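# Clip the netting's taped edge onto a hoop leg

## Task

Using either of the two pegs, fasten the taped border of the netting onto the leg nearest the robot of the middle hoop on the right (right as the robot sees it). The peg must sit perpendicular to that leg, with the leg deep between its jaws, and at the spot where the jaws close on the leg the tape has to cover the full jaw width on both faces.

## Robot and tools

Robot: two arms, left_arm and right_arm. left_arm has a five-finger left hand and right_arm a five-finger right hand, mirror images of each other. Calibrated bases in the scene frame: left_arm at (-0.005, +0.433, 0) m, right_arm at (+0.017, -0.355, 0) m, both turned only a few thousandths about z.

Scene frame: origin at table-top height, halfway between the nominal bases; +z up, +x out across the table, +y toward left_arm. Image left/right need not match these sides. Reported end_effector_position (m), end_effector_quat_wxyz and velocities (m/s, rad/s) use this frame and can be off by a few cm.

Hand point: a point fixed to the palm, 0.05 m in front of it and 0.15 m from the wrist flange along the fingers. Its +z runs along straight fingers, +y out of the palm, +x across the palm away from the thumb on the right hand (toward the thumb on the left hand). Straight fingertips reach 0.06 to 0.07 m past the point and lie 0.06 m behind it along -y. A wrist bracket on the little-finger side can strike things; with level fingers the wrist may hang below the hand point and reach the table first.

One row = 28 numbers, all in [-1, 1], always both arms: left_arm dx, dy, dz, rx, ry, rz, then left hand little, ring, middle, index, thumb_bend, thumb_turn, force_limit, speed; then the same 14 for right_arm. Pose numbers are offsets, not poses: measured from that arm's Hand target as it stands when the action or move begins, along the Hand target's own axes. 1.0 = 0.6 m of travel or 180 degrees; rx, ry, rz form one rotation vector. Every row of a list counts from the same start, not from the row before, so resending an offset moves further. Six zeros re-request the current Hand target. The controller clips commanded orientation to 32 degrees from the measured one; a hand often settles short of its target, and the next command (even zeros) asks for it again.

Hand numbers: fingers and thumb_bend +1 open/straight, -1 closed; thumb_turn +1 beside the palm, -1 in front of the palm opposite the fingers. force_limit runs linearly from about 0 N at -1 to 10 N at +1 (15 N for the two thumb motors). speed rises from near 0 at -1 to full at +0.48 and stays full up to +1. Use -0.94 or lower for a gentle grip. With the thumb turned in, the hand closes on objects about 0.035 to 0.065 m thick, or a handle down to about 0.025 m. There is no 'no change' value: to keep a hand as it is, repeat the eight hand numbers of its last executed row (before any row has run, use hand_measured plus hand_force_limit and hand_speed). To squeeze harder, raise force_limit and send a more-closed target than hand_measured; to loosen, send a more-open target.

Tools:
execute_actions(actions, cameras): actions is a list of actions, each a table of up to 15 rows of 28 numbers, one row per 1/30 s step; a short table repeats its last row to fill 15 steps. Images come back only for an empty list or when cameras names them (["all"] for every one).
move(target, speed, blend, stop_force, zero, blocking, cameras): straight-line path of each hand point toward target, one 28-number row or a list of up to 15 rows, offsets from the same Hand targets. speed in m/s, 0.002 to 3.6, default 0.25 (turns up to twice that in rad/s). blend in m rounds corners of a list. stop_force in N, 3 to 120, one value for both arms, ends an arm's path when its wrist sensor feels that much push; the arm then backs off slightly but keeps some press. Use it slowly, don't rely on it when the hand turns, and omit it when pulling away from a contact. zero (with stop_force) chooses whether to re-zero first. blocking=false returns early (not with stop_force). Paths ignore obstacles and the other arm, and cap at 10 s.
wait(seconds 0 to 10), stop() to brake a running move, zoom_image(camera, region [x0,y0,x1,y1] pixels, max 504x504) on the latest image of cam_high, cam_low, cam_front, cam_level, cam_over, cam_left_wrist or cam_right_wrist, show_instructions(), zero_wrist_force(arm), finished_scene().

Results: robot state per arm, with Hand target (last commanded pose after clipping), end effector pose and velocities, Joint positions, Joint velocities ('within noise' when still), JOINT TORQUES, Wrist force and Wrist torque in the end effector's axes (plus the peak since last shown), hand_measured, hand_stopped_by (moving, target, force, stalled, fault), hand_load_n (positive = finger pushed open; a dropped grip shows as load near 0). A move adds a 'move:' line: done, off_target, moving, held or fault, plus limits such as paced or held. done does not prove nothing was touched. MOTOR HOT warns of heating; at 85 °C the arm brakes for 30 to 60 s.

Avoid: anything leaving the table; dropping or releasing moving parts; fast or hard contact. Arms are stiff: aiming past a firm contact can trigger a fault. Contact torque over 139 N m (shoulder, elbow) or 26 N m (wrist joints), or about 150 N of outside force, stops the arm for 10 s. Keep the arms from pressing on each other and don't close a hand on the other hand. Route paths around, not near, an arm's own base. Excess force on fingers also counts against you.

Each tool is called by a JSON object that holds its "name" and its "arguments", one argument or row to a line.

Reference images:

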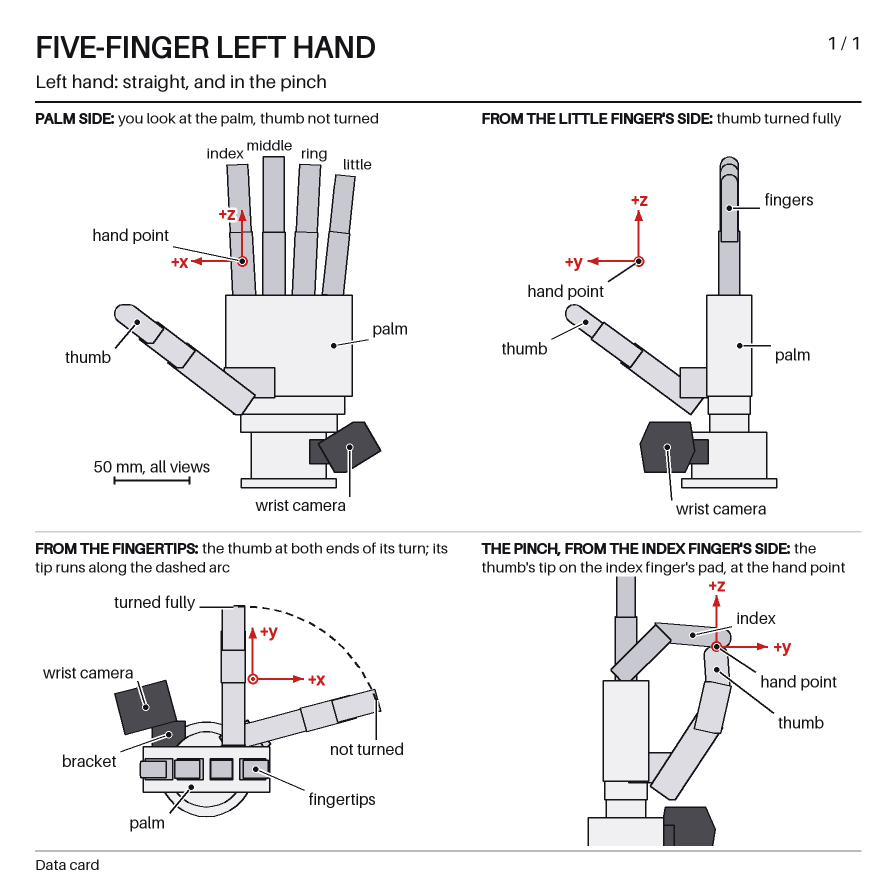

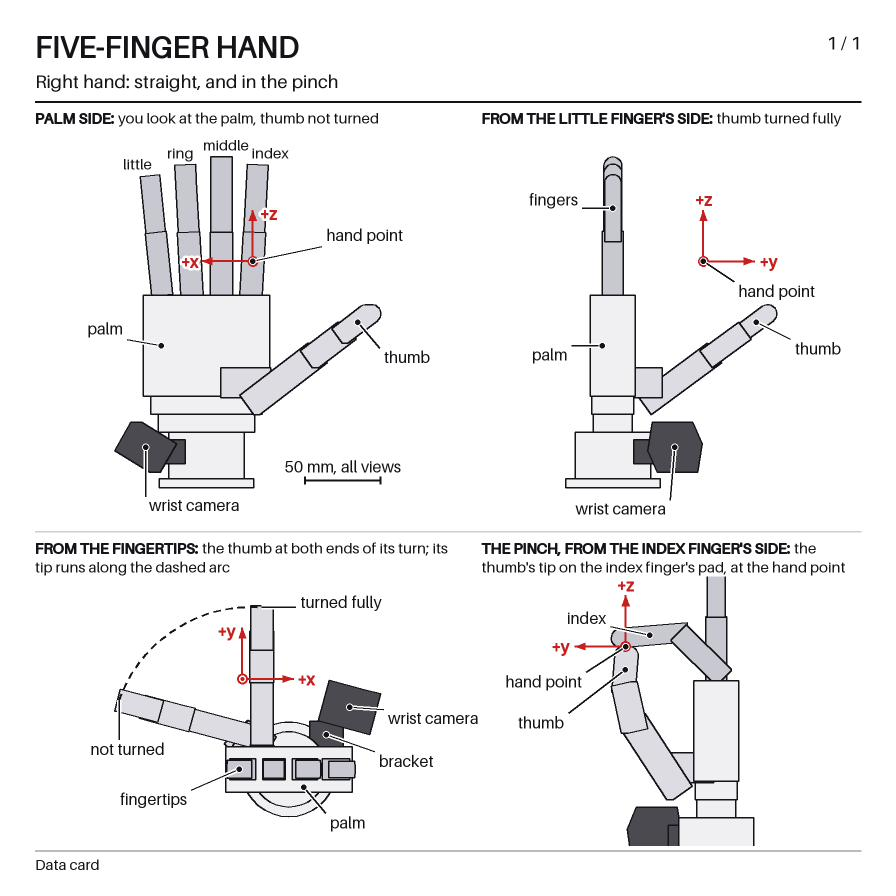

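## Session

{"name": "execute_actions", "arguments": {
  "actions": []
}}

Scene clock: 0.00 s.
left_arm: end_effector_position=(+0.5930, +0.2411, +0.3602) hand_measured=(+1.000, +1.000, +1.000, +1.000, +1.000, +1.000) hand_load_n=(+0.0, +0.5, +0.0, +0.0, +0.0, +0.0) hand_stopped_by=(target, target, target, target, target, target) hand_force_limit=0.00 hand_speed=-0.80 end_effector_quat_wxyz=(+0.494, -0.286, +0.577, -0.585) | right_arm: end_effector_position=(+0.4027, +0.0007, +0.1845) hand_measured=(+1.000, +1.000, +1.000, +1.000, +1.000, +1.000) hand_load_n=(+0.0, +0.0, +0.0, +0.0, +0.0, +0.0) hand_stopped_by=(target, target, target, target, target, target) hand_force_limit=0.00 hand_speed=-0.80 end_effector_quat_wxyz=(+0.066, -0.030, +0.982, -0.177)
Joint positions: left_arm=[3.311 -1.459 -1.954 3.617 -1.009 3.273] | right_arm=[0.592 -1.068 1.35 1.373 1.942 -1.014]
Joint velocities: within noise
Joint torques (N m): no reading
Wrist force (N): no reading
Wrist torque (N m): no reading
Wrist force, peak (N): no reading
Hand target: left_arm +0.5930, +0.2411, +0.3602; +0.494, -0.286, +0.577, -0.585 | right_arm +0.4027, +0.0007, +0.1845; +0.066, -0.030, +0.982, -0.177

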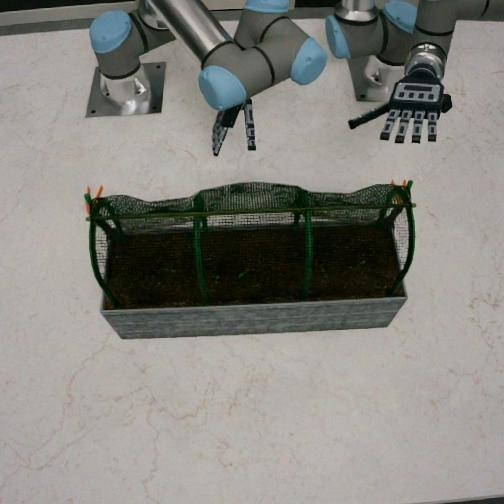

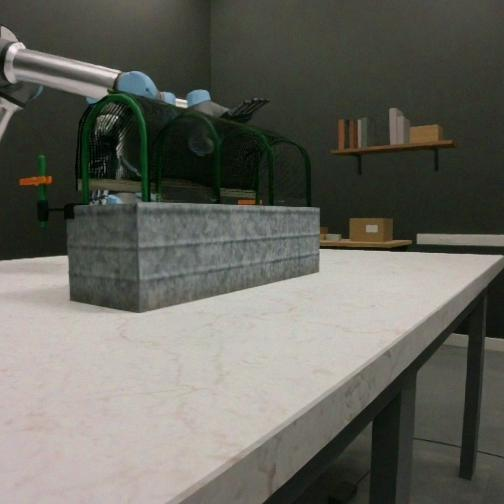

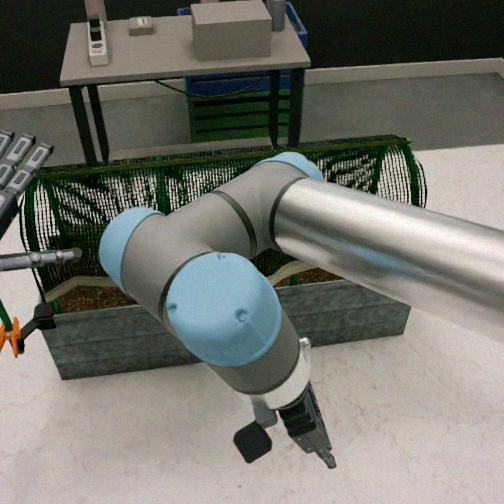

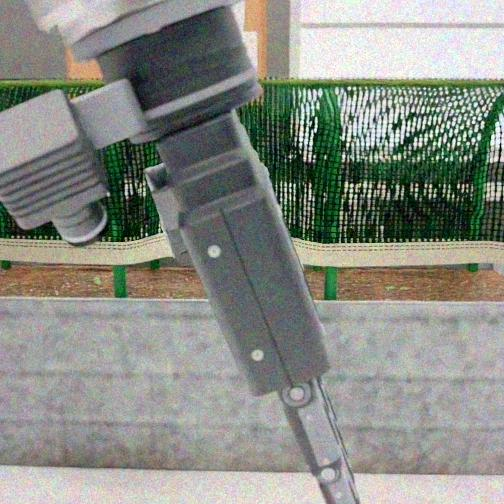

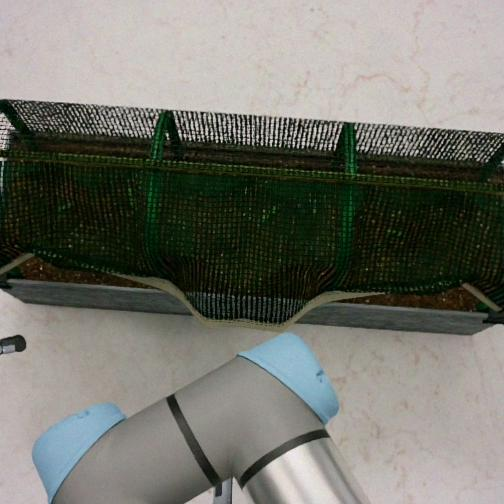

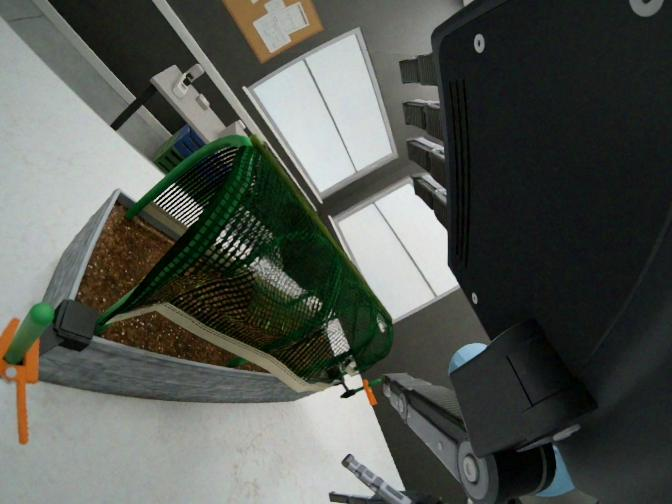

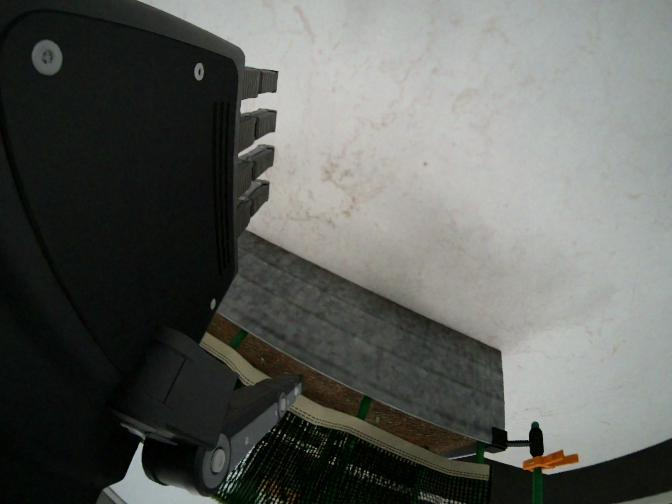

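{"name": "zoom_image", "arguments": {
  "camera": "cam_high",
  "region": [60, 160, 260, 360]
}}

{"name": "zoom_image", "arguments": {
  "camera": "cam_high",
  "region": [260, 160, 460, 360]
}}

{"name": "zoom_image", "arguments": {
  "camera": "cam_front",
  "region": [0, 130, 240, 370]
}}

{"name": "zoom_image", "arguments": {
  "camera": "cam_level",
  "region": [252, 60, 504, 312]
}}

{"name": "zoom_image", "arguments": {
  "camera": "cam_over",
  "region": [120, 90, 400, 370]
}}

{"name": "zoom_image", "arguments": {
  "camera": "cam_left_wrist",
  "region": [0, 270, 200, 470]
}}

{"name": "zoom_image", "arguments": {
  "camera": "cam_low",
  "region": [10, 80, 210, 280]
}}

{"name": "zoom_image", "arguments": {
  "camera": "cam_right_wrist",
  "region": [440, 380, 600, 504]
}}

Scaled by 2.520.

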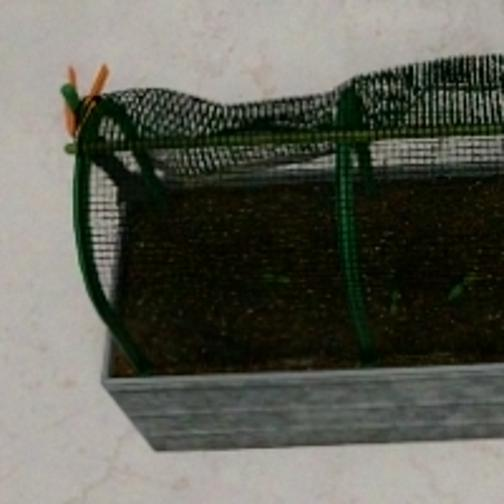

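Scaled by 2.520.

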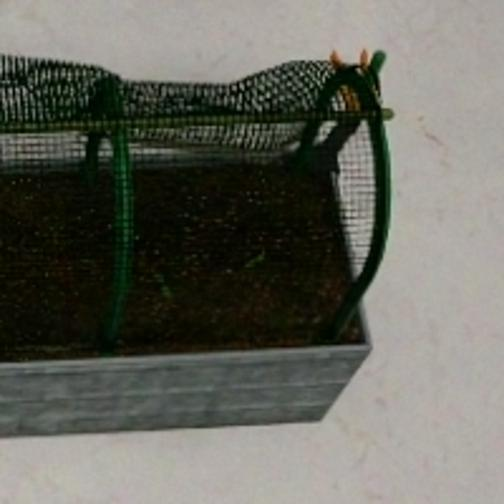

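Scaled by 2.100.

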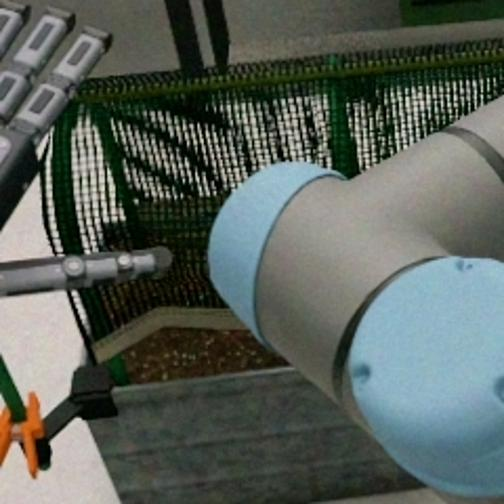

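Scaled by 2.000.

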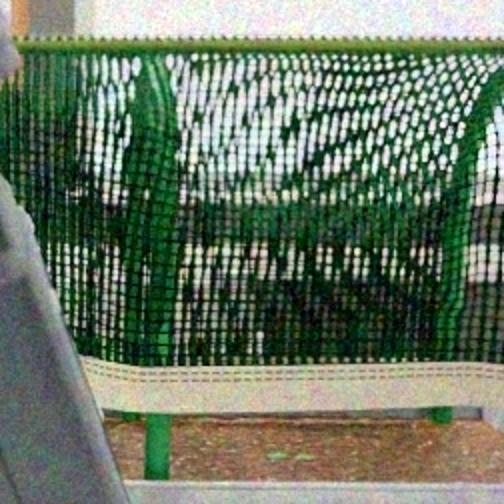

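Scaled by 1.800.

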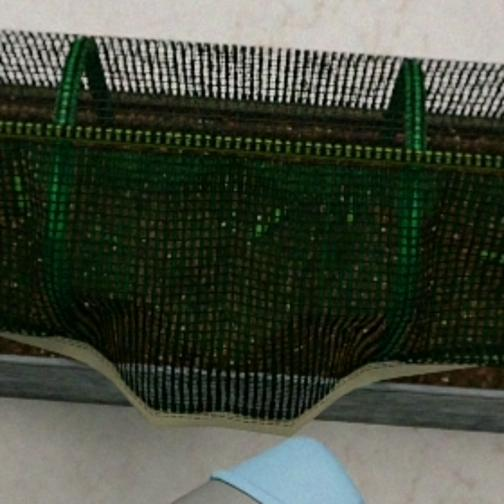

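Scaled by 2.520 from the camera's 672x504 image, which has a finer 960x720 frame.

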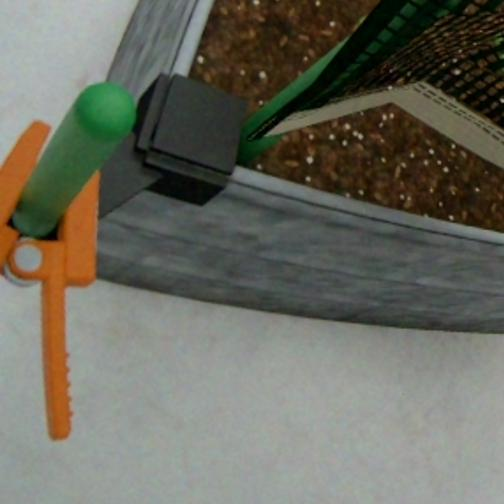

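Scaled by 2.520.

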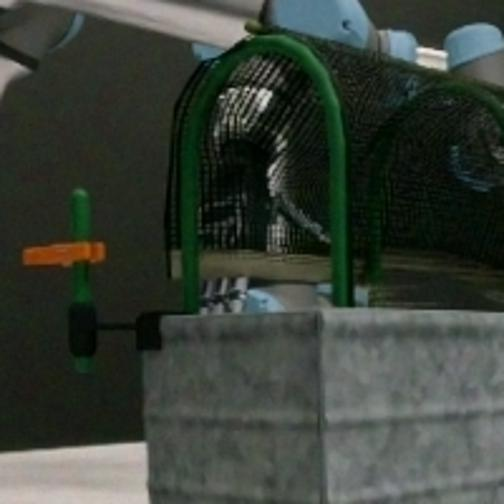

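Scaled by 3.150 from the camera's 672x504 image, which has a finer 960x720 frame.

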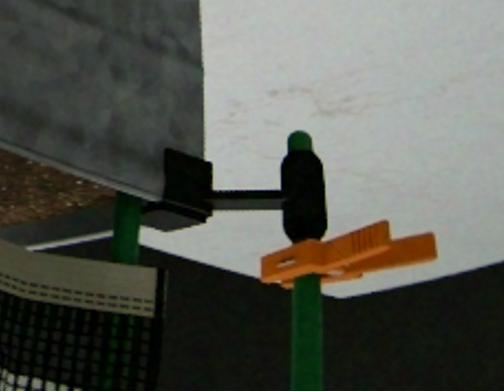

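{"name": "zoom_image", "arguments": {
  "camera": "cam_left_wrist",
  "region": [0, 290, 110, 450]
}}

{"name": "zoom_image", "arguments": {
  "camera": "cam_left_wrist",
  "region": [320, 340, 400, 420]
}}

{"name": "zoom_image", "arguments": {
  "camera": "cam_front",
  "region": [0, 290, 80, 370]
}}

{"name": "zoom_image", "arguments": {
  "camera": "cam_high",
  "region": [70, 170, 130, 230]
}}

{"name": "zoom_image", "arguments": {
  "camera": "cam_high",
  "region": [370, 160, 430, 220]
}}

{"name": "zoom_image", "arguments": {
  "camera": "cam_low",
  "region": [10, 140, 90, 240]
}}

Scaled by 3.150 from the camera's 672x504 image, which has a finer 960x720 frame.

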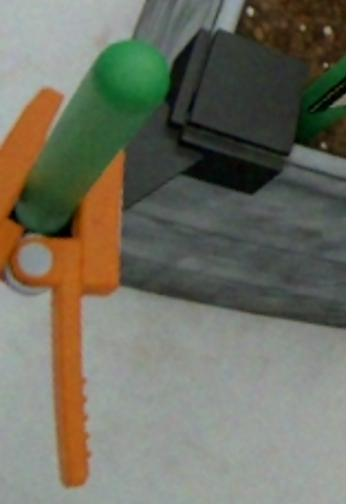

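Scaled by 6.300 from the camera's 672x504 image, which has a finer 960x720 frame.

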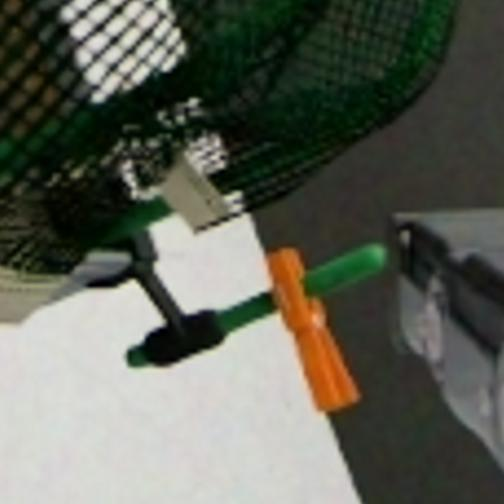

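Scaled by 6.300.

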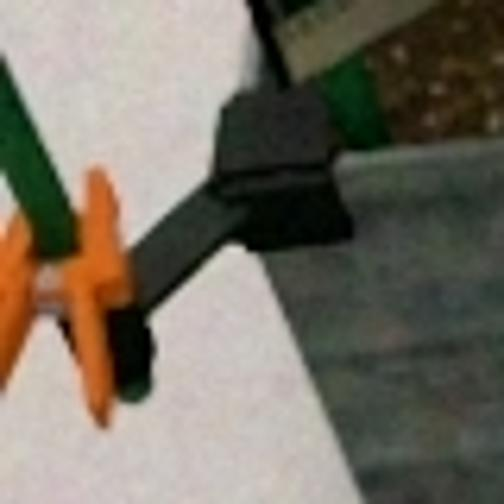

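Scaled by 8.400.

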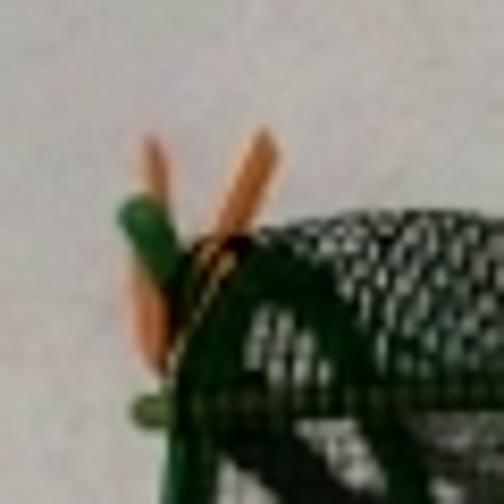

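Scaled by 8.400.

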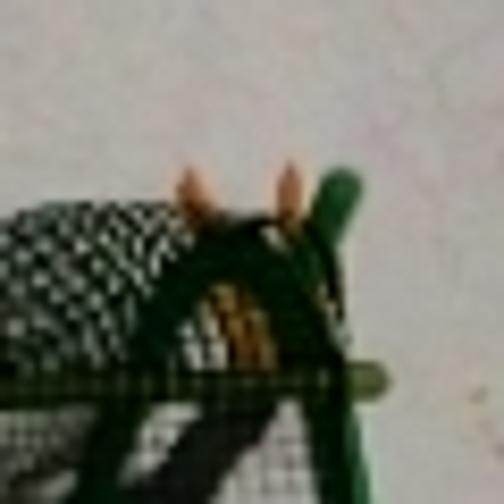

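Scaled by 5.040.

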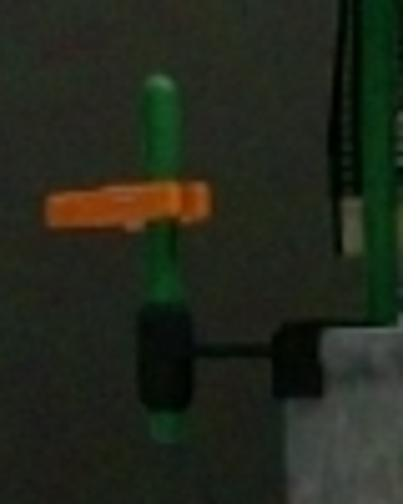

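{"name": "zoom_image", "arguments": {
  "camera": "cam_over",
  "region": [290, 220, 390, 320]
}}

{"name": "zoom_image", "arguments": {
  "camera": "cam_level",
  "region": [280, 210, 380, 310]
}}

{"name": "zoom_image", "arguments": {
  "camera": "cam_front",
  "region": [250, 150, 450, 350]
}}

{"name": "zoom_image", "arguments": {
  "camera": "cam_left_wrist",
  "region": [180, 280, 380, 420]
}}

Scaled by 5.040.

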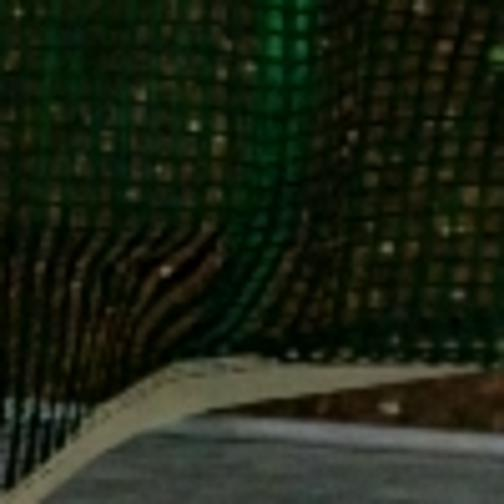

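Scaled by 5.040.

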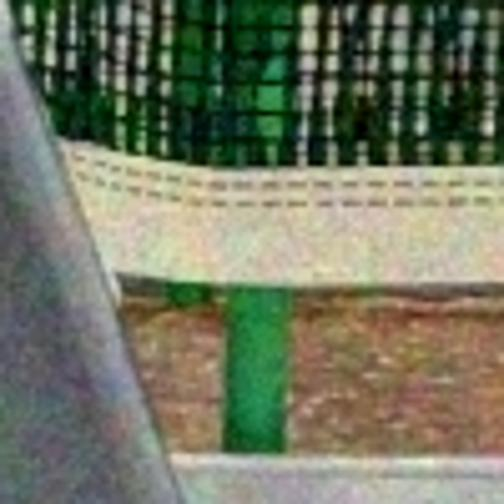

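Scaled by 2.520.

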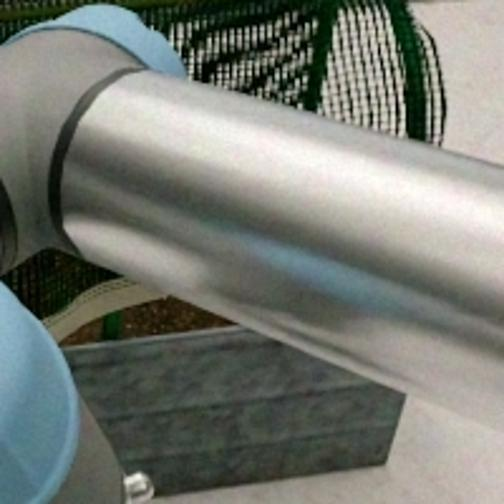

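Scaled by 2.520 from the camera's 672x504 image, which has a finer 960x720 frame.

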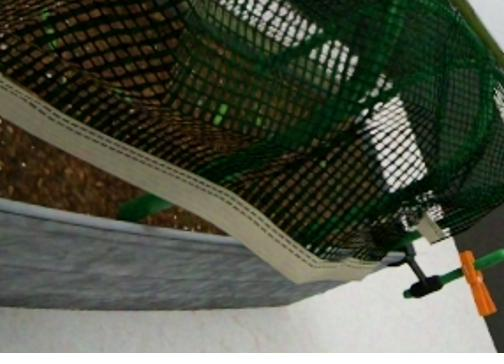

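{"name": "move", "arguments": {
  "target": [0,0,0,0,0,0,1,1,1,1,1,1,0,-0.8,-0.0495,-0.2608,-0.21,-0.2776,-0.0226,0.5315,1,1,1,1,1,1,0,-0.8],
  "speed": 0.3,
  "cameras": ["cam_front", "cam_high"]
}}

Scene clock: 282.17 s.
left_arm: end_effector_position=(+0.5930, +0.2411, +0.3602) hand_measured=(+1.000, +1.000, +1.000, +1.000, +1.000, +1.000) hand_load_n=(+0.0, +0.0, +0.0, +0.0, +0.0, +0.0) hand_stopped_by=(target, target, target, target, target, target) hand_force_limit=0.00 hand_speed=-0.80 end_effector_quat_wxyz=(+0.494, -0.286, +0.577, -0.585) | right_arm: end_effector_position=(+0.4198, -0.1001, +0.3600) hand_measured=(+1.000, +1.000, +1.000, +1.000, +1.000, +1.000) hand_load_n=(+0.0, +0.0, +0.0, +0.0, +0.0, +0.0) hand_stopped_by=(target, target, target, target, target, target) hand_force_limit=0.00 hand_speed=-0.80 end_effector_quat_wxyz=(+0.184, +0.656, +0.663, +0.312)
Joint positions: left_arm=[3.311 -1.459 -1.954 3.617 -1.009 3.273] | right_arm=[0.457 -1.656 1.68 0.816 1.712 0.402]
Joint torques (N m): left_arm=[0.44 15.31 20 1.42 -0.1 0.14] | right_arm=[13.75 -15.46 -28.76 -0.64 2.5 2.24]
Wrist force (N): left_arm=[0.0 0.2 0.2] | right_arm=[-0.4 -0.1 0.0]
Wrist torque (N m): left_arm=[0.02 0.00 0.00] | right_arm=[-0.05 0.06 -0.06]
Wrist force, peak (N): left_arm=[-0.2 0.5 -0.3] | right_arm=[-0.5 -0.6 0.5]
Hand target: left_arm +0.5930, +0.2411, +0.3602; +0.494, -0.286, +0.577, -0.585 | right_arm +0.4198, -0.1001, +0.3600; +0.184, +0.656, +0.662, +0.312
Off the commanded pose: left_arm 0.000 m, 0 deg | right_arm 0.000 m, 0 deg.
move: done
Images, in order (width x height): cam_high 504x504, cam_front 504x504.

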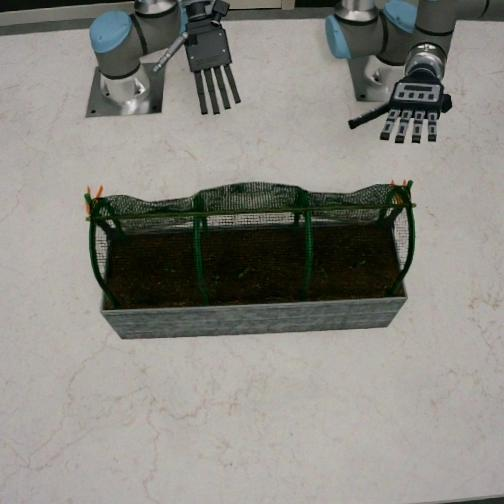

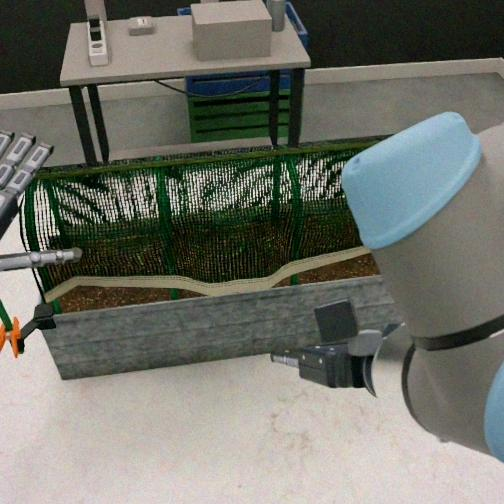

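{"name": "move", "arguments": {
  "target": [0,0,0,0,0,0,1,1,1,1,1,1,0,-0.8,0.0016,0.1441,0.0379,0.0113,0.3406,0.2895,1,1,1,1,1,1,0,-0.8],
  "speed": 0.4,
  "cameras": ["cam_front", "cam_high", "cam_right_wrist", "cam_level"]
}}

Scene clock: 287.50 s.
left_arm: end_effector_position=(+0.5930, +0.2411, +0.3602) hand_measured=(+1.000, +1.000, +1.000, +1.000, +1.000, +1.000) hand_load_n=(+0.0, +0.0, +0.0, +0.0, +0.0, +0.0) hand_stopped_by=(target, target, target, target, target, target) hand_force_limit=0.00 hand_speed=-0.80 end_effector_quat_wxyz=(+0.494, -0.286, +0.577, -0.585) | right_arm: end_effector_position=(+0.4997, -0.0999, +0.4000) hand_measured=(+1.000, +1.000, +1.000, +1.000, +1.000, +1.000) hand_load_n=(+0.0, +0.0, +0.0, +0.0, +0.0, +0.0) hand_stopped_by=(target, target, target, target, target, target) hand_force_limit=0.00 hand_speed=-0.80 end_effector_quat_wxyz=(-0.326, +0.627, +0.327, +0.627)
Joint positions: left_arm=[3.311 -1.459 -1.954 3.617 -1.009 3.273] | right_arm=[-0.183 -1.855 1.957 -0.101 0.437 1.569]
Joint torques (N m): left_arm=[-0.3 15.14 19.91 1.54 -0.13 -0.01] | right_arm=[14.33 -18.84 -10 -1.99 2.4 2.14]
Wrist force (N): left_arm=[-0.1 0.2 0.0] | right_arm=[0.1 0.5 -0.9]
Wrist torque (N m): left_arm=[0.02 0.02 -0.01] | right_arm=[0.07 0.09 -0.01]
Wrist force, peak (N): left_arm=[0.0 0.5 -0.3] | right_arm=[0.5 0.7 -0.9]
Hand target: left_arm +0.5930, +0.2411, +0.3602; +0.494, -0.286, +0.577, -0.585 | right_arm +0.4997, -0.0999, +0.4000; -0.326, +0.627, +0.327, +0.627
Off the commanded pose: left_arm 0.000 m, 0 deg | right_arm 0.000 m, 0 deg.
move: done
camera_calibration:
cam_right_wrist: T_world_to_cam=[[0.819071, -0.530349, 0.218754, -0.540294], [-0.142925, -0.557924, -0.817492, 0.341301], [0.555604, 0.638318, -0.532779, 0.117098], [0, 0, 0, 1]] pos_world=[0.426259, -0.17087, 0.45959]
Images, in order (width x height): cam_high 504x504, cam_front 504x504, cam_level 504x504, cam_right_wrist 672x504.

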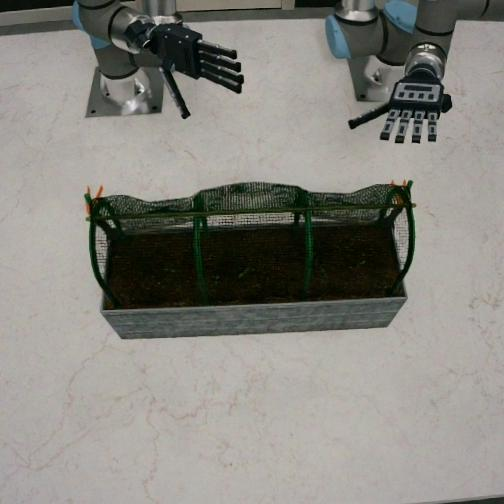

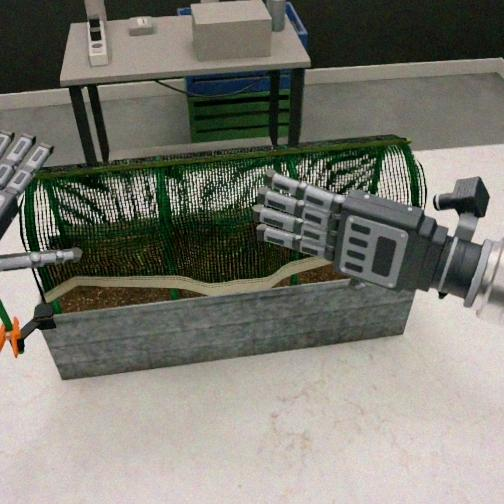

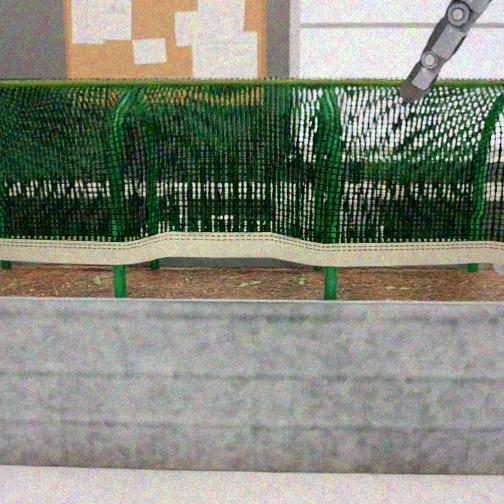

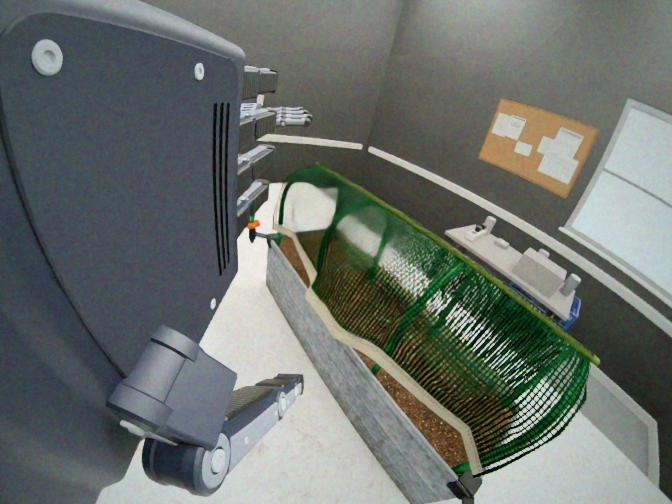

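{"name": "zoom_image", "arguments": {
  "camera": "cam_right_wrist",
  "region": [280, 280, 480, 480]
}}

{"name": "zoom_image", "arguments": {
  "camera": "cam_front",
  "region": [230, 230, 430, 330]
}}

Scaled by 2.520 from the camera's 672x504 image, which has a finer 960x720 frame.

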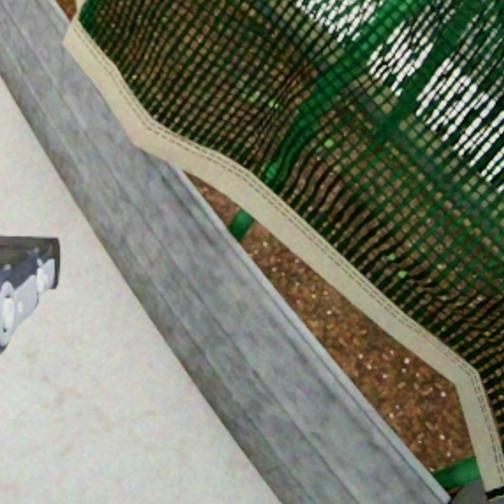

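Scaled by 2.520.

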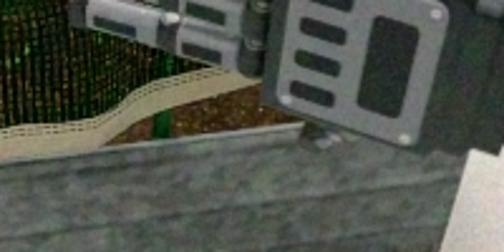

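{"name": "move", "arguments": {
  "target": [0,0,0,0,0,0,1,1,1,1,1,1,0,-0.8,-0.1667,0.1695,-0.329,0.1944,0,0,1,1,1,0.4,0,-0.6,0,-0.3],
  "speed": 0.4,
  "cameras": ["cam_front", "cam_high", "cam_right_wrist", "cam_low", "cam_left_wrist"]
}}

Scene clock: 295.13 s.
left_arm: end_effector_position=(+0.5930, +0.2411, +0.3602) hand_measured=(+1.000, +1.000, +1.000, +1.000, +1.000, +1.000) hand_load_n=(+0.0, +0.0, +0.0, +0.0, +0.0, +0.0) hand_stopped_by=(target, target, target, target, target, target) hand_force_limit=0.00 hand_speed=-0.80 end_effector_quat_wxyz=(+0.494, -0.286, +0.577, -0.585) | right_arm: end_effector_position=(+0.4702, -0.3200, +0.3001) hand_measured=(+1.000, +1.000, +1.000, +0.400, +0.000, -0.600) hand_load_n=(+0.0, +0.0, +0.0, +0.0, +0.0, +0.5) hand_stopped_by=(target, target, target, target, target, target) hand_force_limit=0.00 hand_speed=-0.30 end_effector_quat_wxyz=(+0.500, -0.500, -0.501, -0.500)
Joint positions: left_arm=[3.311 -1.459 -1.954 3.617 -1.009 3.273] | right_arm=[-0.813 -1.416 1.813 -0.398 -0.803 1.571]
Joint torques (N m): left_arm=[-0.12 14.79 20.77 1.51 -0.26 0.13] | right_arm=[13.71 -15.72 -27.45 2.64 -1.78 -0.03]
Wrist force (N): left_arm=[0.0 0.2 -0.4] | right_arm=[0.0 0.2 -0.8]
Wrist torque (N m): left_arm=[0.06 -0.01 -0.01] | right_arm=[0.00 0.09 -0.02]
Wrist force, peak (N): left_arm=[0.3 0.5 -0.3] | right_arm=[-0.5 0.8 -2.0]
Hand target: left_arm +0.5930, +0.2411, +0.3602; +0.494, -0.286, +0.577, -0.585 | right_arm +0.4701, -0.3201, +0.3001; +0.500, -0.500, -0.501, -0.500
Off the commanded pose: left_arm 0.000 m, 0 deg | right_arm 0.000 m, 0 deg.
move: done
camera_calibration:
cam_right_wrist: T_world_to_cam=[[0.975271, 0.0347196, 0.218268, -0.503488], [0.202141, -0.539433, -0.817405, -0.0236906], [0.0893612, 0.841312, -0.533112, 0.505076], [0, 0, 0, 1]] pos_world=[0.450692, -0.420225, 0.359793]
Images, in order (width x height): cam_high 504x504, cam_low 504x504, cam_front 504x504, cam_left_wrist 672x504, cam_right_wrist 672x504.

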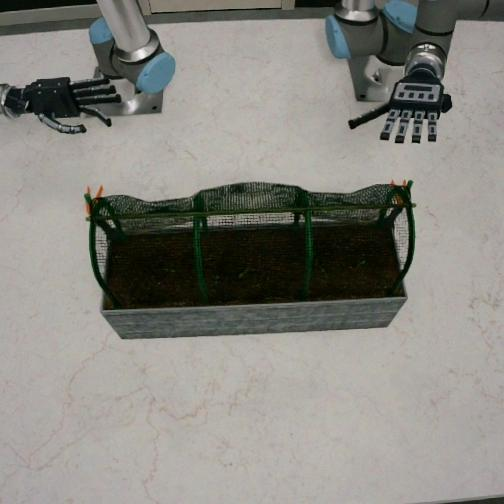

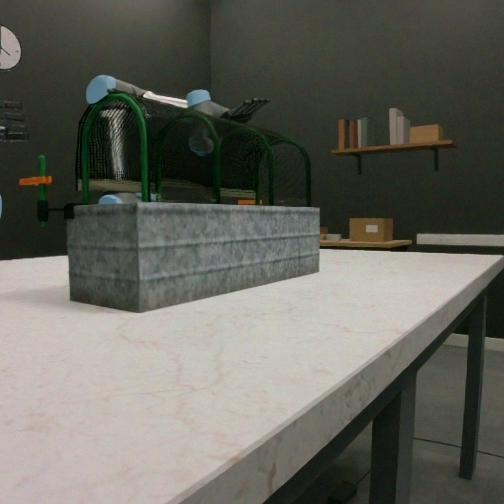

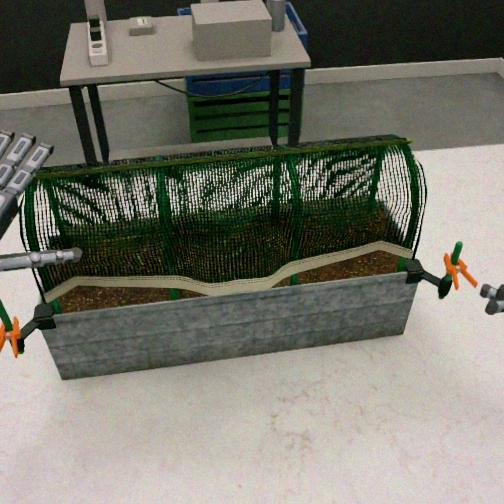

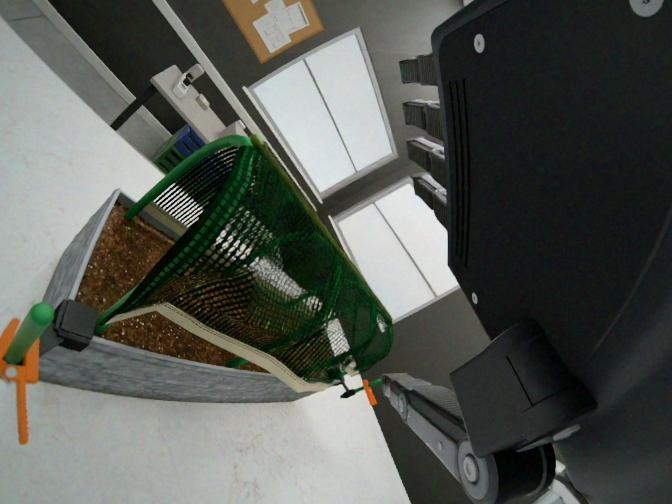

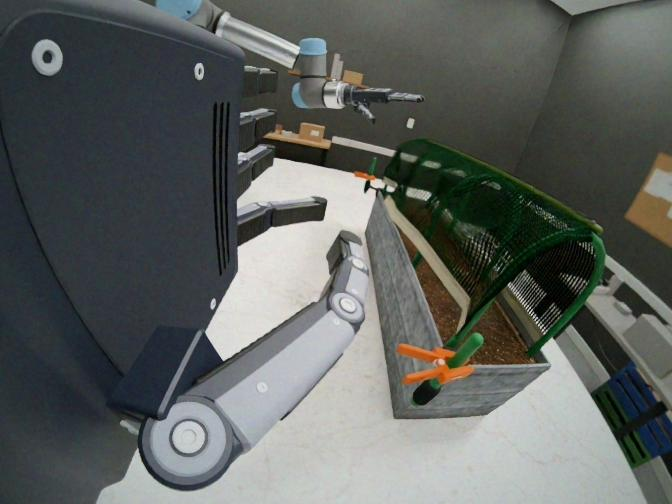

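{"name": "zoom_image", "arguments": {
  "camera": "cam_right_wrist",
  "region": [380, 310, 500, 420]
}}

{"name": "zoom_image", "arguments": {
  "camera": "cam_front",
  "region": [400, 220, 504, 324]
}}

{"name": "zoom_image", "arguments": {
  "camera": "cam_right_wrist",
  "region": [220, 180, 400, 330]
}}

Scaled by 4.200 from the camera's 672x504 image, which has a finer 960x720 frame.

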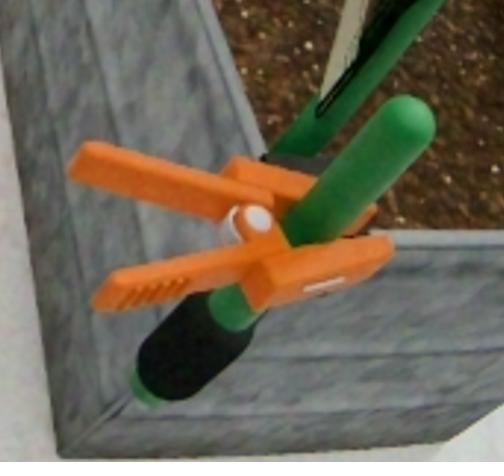

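Scaled by 4.846.

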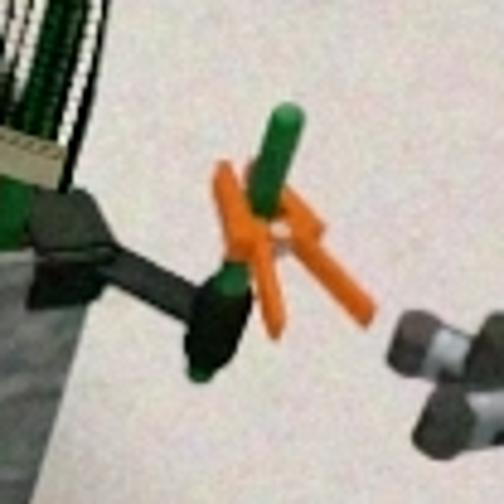

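Scaled by 2.800 from the camera's 672x504 image, which has a finer 960x720 frame.

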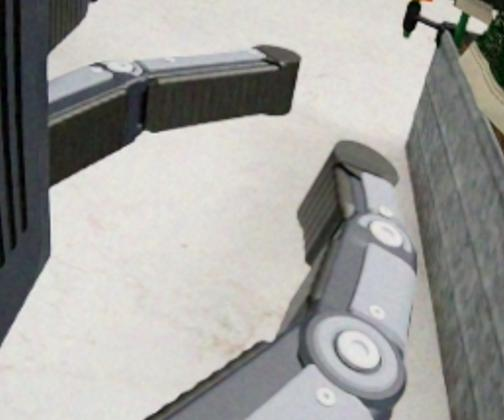

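{"name": "move", "arguments": {
  "target": [0,0,0,0,0,0,1,1,1,1,1,1,0,-0.8,-0.1667,0,-0.0233,0,0,0,1,1,1,0.5,0,-0.6,0,-0.3],
  "speed": 0.25,
  "cameras": ["cam_front", "cam_right_wrist", "cam_low"]
}}

{"name": "zoom_image", "arguments": {
  "camera": "cam_right_wrist",
  "region": [220, 160, 460, 340]
}}

{"name": "zoom_image", "arguments": {
  "camera": "cam_low",
  "region": [0, 140, 100, 240]
}}

Scene clock: 319.97 s.
left_arm: end_effector_position=(+0.5930, +0.2411, +0.3602) hand_measured=(+1.000, +1.000, +1.000, +1.000, +1.000, +1.000) hand_load_n=(+0.0, +0.0, +0.0, +0.0, +0.0, +0.0) hand_stopped_by=(target, target, target, target, target, target) hand_force_limit=0.00 hand_speed=-0.80 end_effector_quat_wxyz=(+0.494, -0.286, +0.577, -0.585) | right_arm: end_effector_position=(+0.4702, -0.3341, +0.2003) hand_measured=(+1.000, +1.000, +1.000, +0.500, +0.000, -0.600) hand_load_n=(+0.0, +0.0, +0.0, +0.0, +0.0, +0.5) hand_stopped_by=(target, target, target, target, target, target) hand_force_limit=0.00 hand_speed=-0.30 end_effector_quat_wxyz=(+0.500, -0.500, -0.501, -0.500) end_effector_velocity=(+0.000, +0.000, -0.001) end_effector_angular_velocity=(-0.003, -0.002, +0.001)
Joint positions: left_arm=[3.311 -1.459 -1.954 3.617 -1.009 3.273] | right_arm=[-0.835 -1.277 1.93 -0.654 -0.826 1.571]
Joint velocities: left_arm=[within noise] | right_arm=[-0.001 0 0.001 -0.005 -0.002 0]
Joint torques (N m): left_arm=[0.3 14.71 19.88 1.56 -0.23 0.14] | right_arm=[-12.99 -18.24 -3.76 -0.24 -2.07 2.34]
Wrist force (N): left_arm=[0.1 0.3 -0.1] | right_arm=[0.1 0.3 -0.8]
Wrist torque (N m): left_arm=[0.05 -0.02 0.00] | right_arm=[0.02 0.06 -0.01]
Wrist force, peak (N): left_arm=[0.1 0.6 0.0] | right_arm=[1.2 0.2 -0.5]
Hand target: left_arm +0.5930, +0.2411, +0.3602; +0.494, -0.286, +0.577, -0.585 | right_arm +0.4702, -0.3341, +0.2001; +0.500, -0.500, -0.501, -0.500
Off the commanded pose: left_arm 0.000 m, 0 deg | right_arm 0.000 m, 0 deg.
move: done
camera_calibration:
cam_right_wrist: T_world_to_cam=[[0.975246, 0.035205, 0.218303, -0.481079], [0.202441, -0.539311, -0.817411, -0.113057], [0.0889561, 0.84137, -0.533088, 0.463875], [0, 0, 0, 1]] pos_world=[0.450793, -0.434327, 0.259893]
Images, in order (width x height): cam_low 504x504, cam_front 504x504, cam_right_wrist 672x504.

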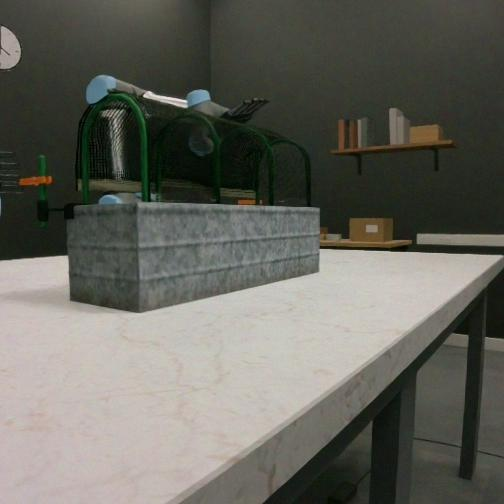

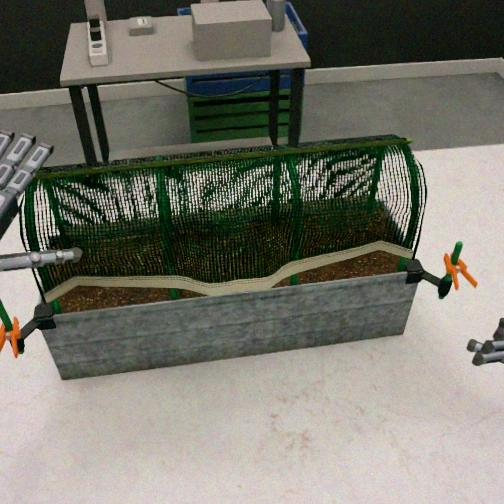

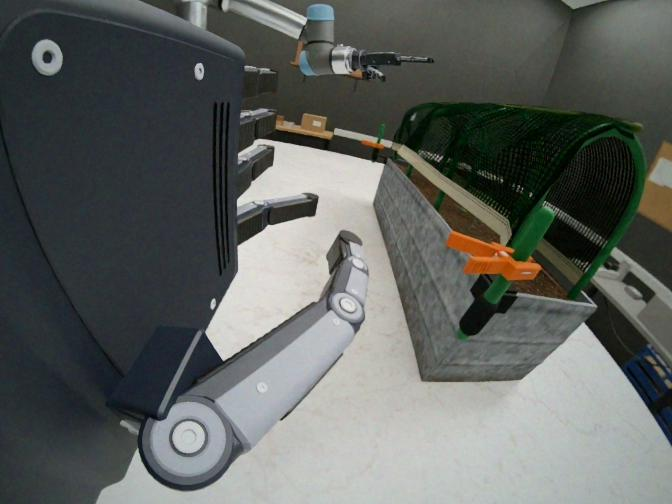

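Scaled by 2.100 from the camera's 672x504 image, which has a finer 960x720 frame.

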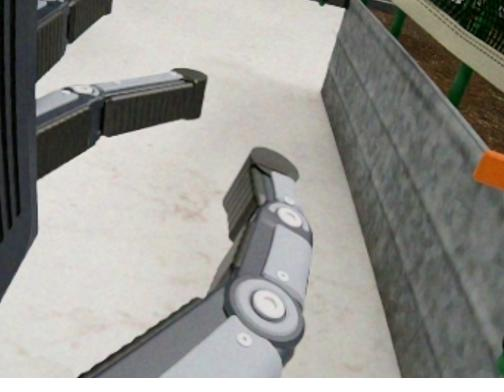

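Scaled by 5.040.

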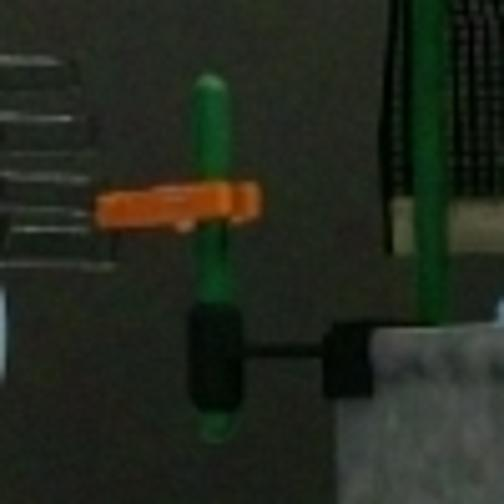

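{"name": "zoom_image", "arguments": {
  "camera": "cam_right_wrist",
  "region": [420, 190, 570, 350]
}}

Scaled by 3.150 from the camera's 672x504 image, which has a finer 960x720 frame.

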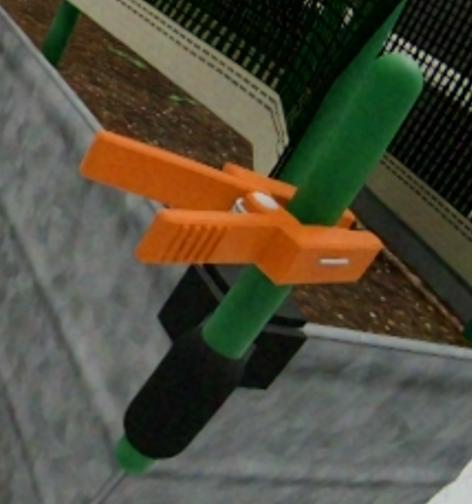

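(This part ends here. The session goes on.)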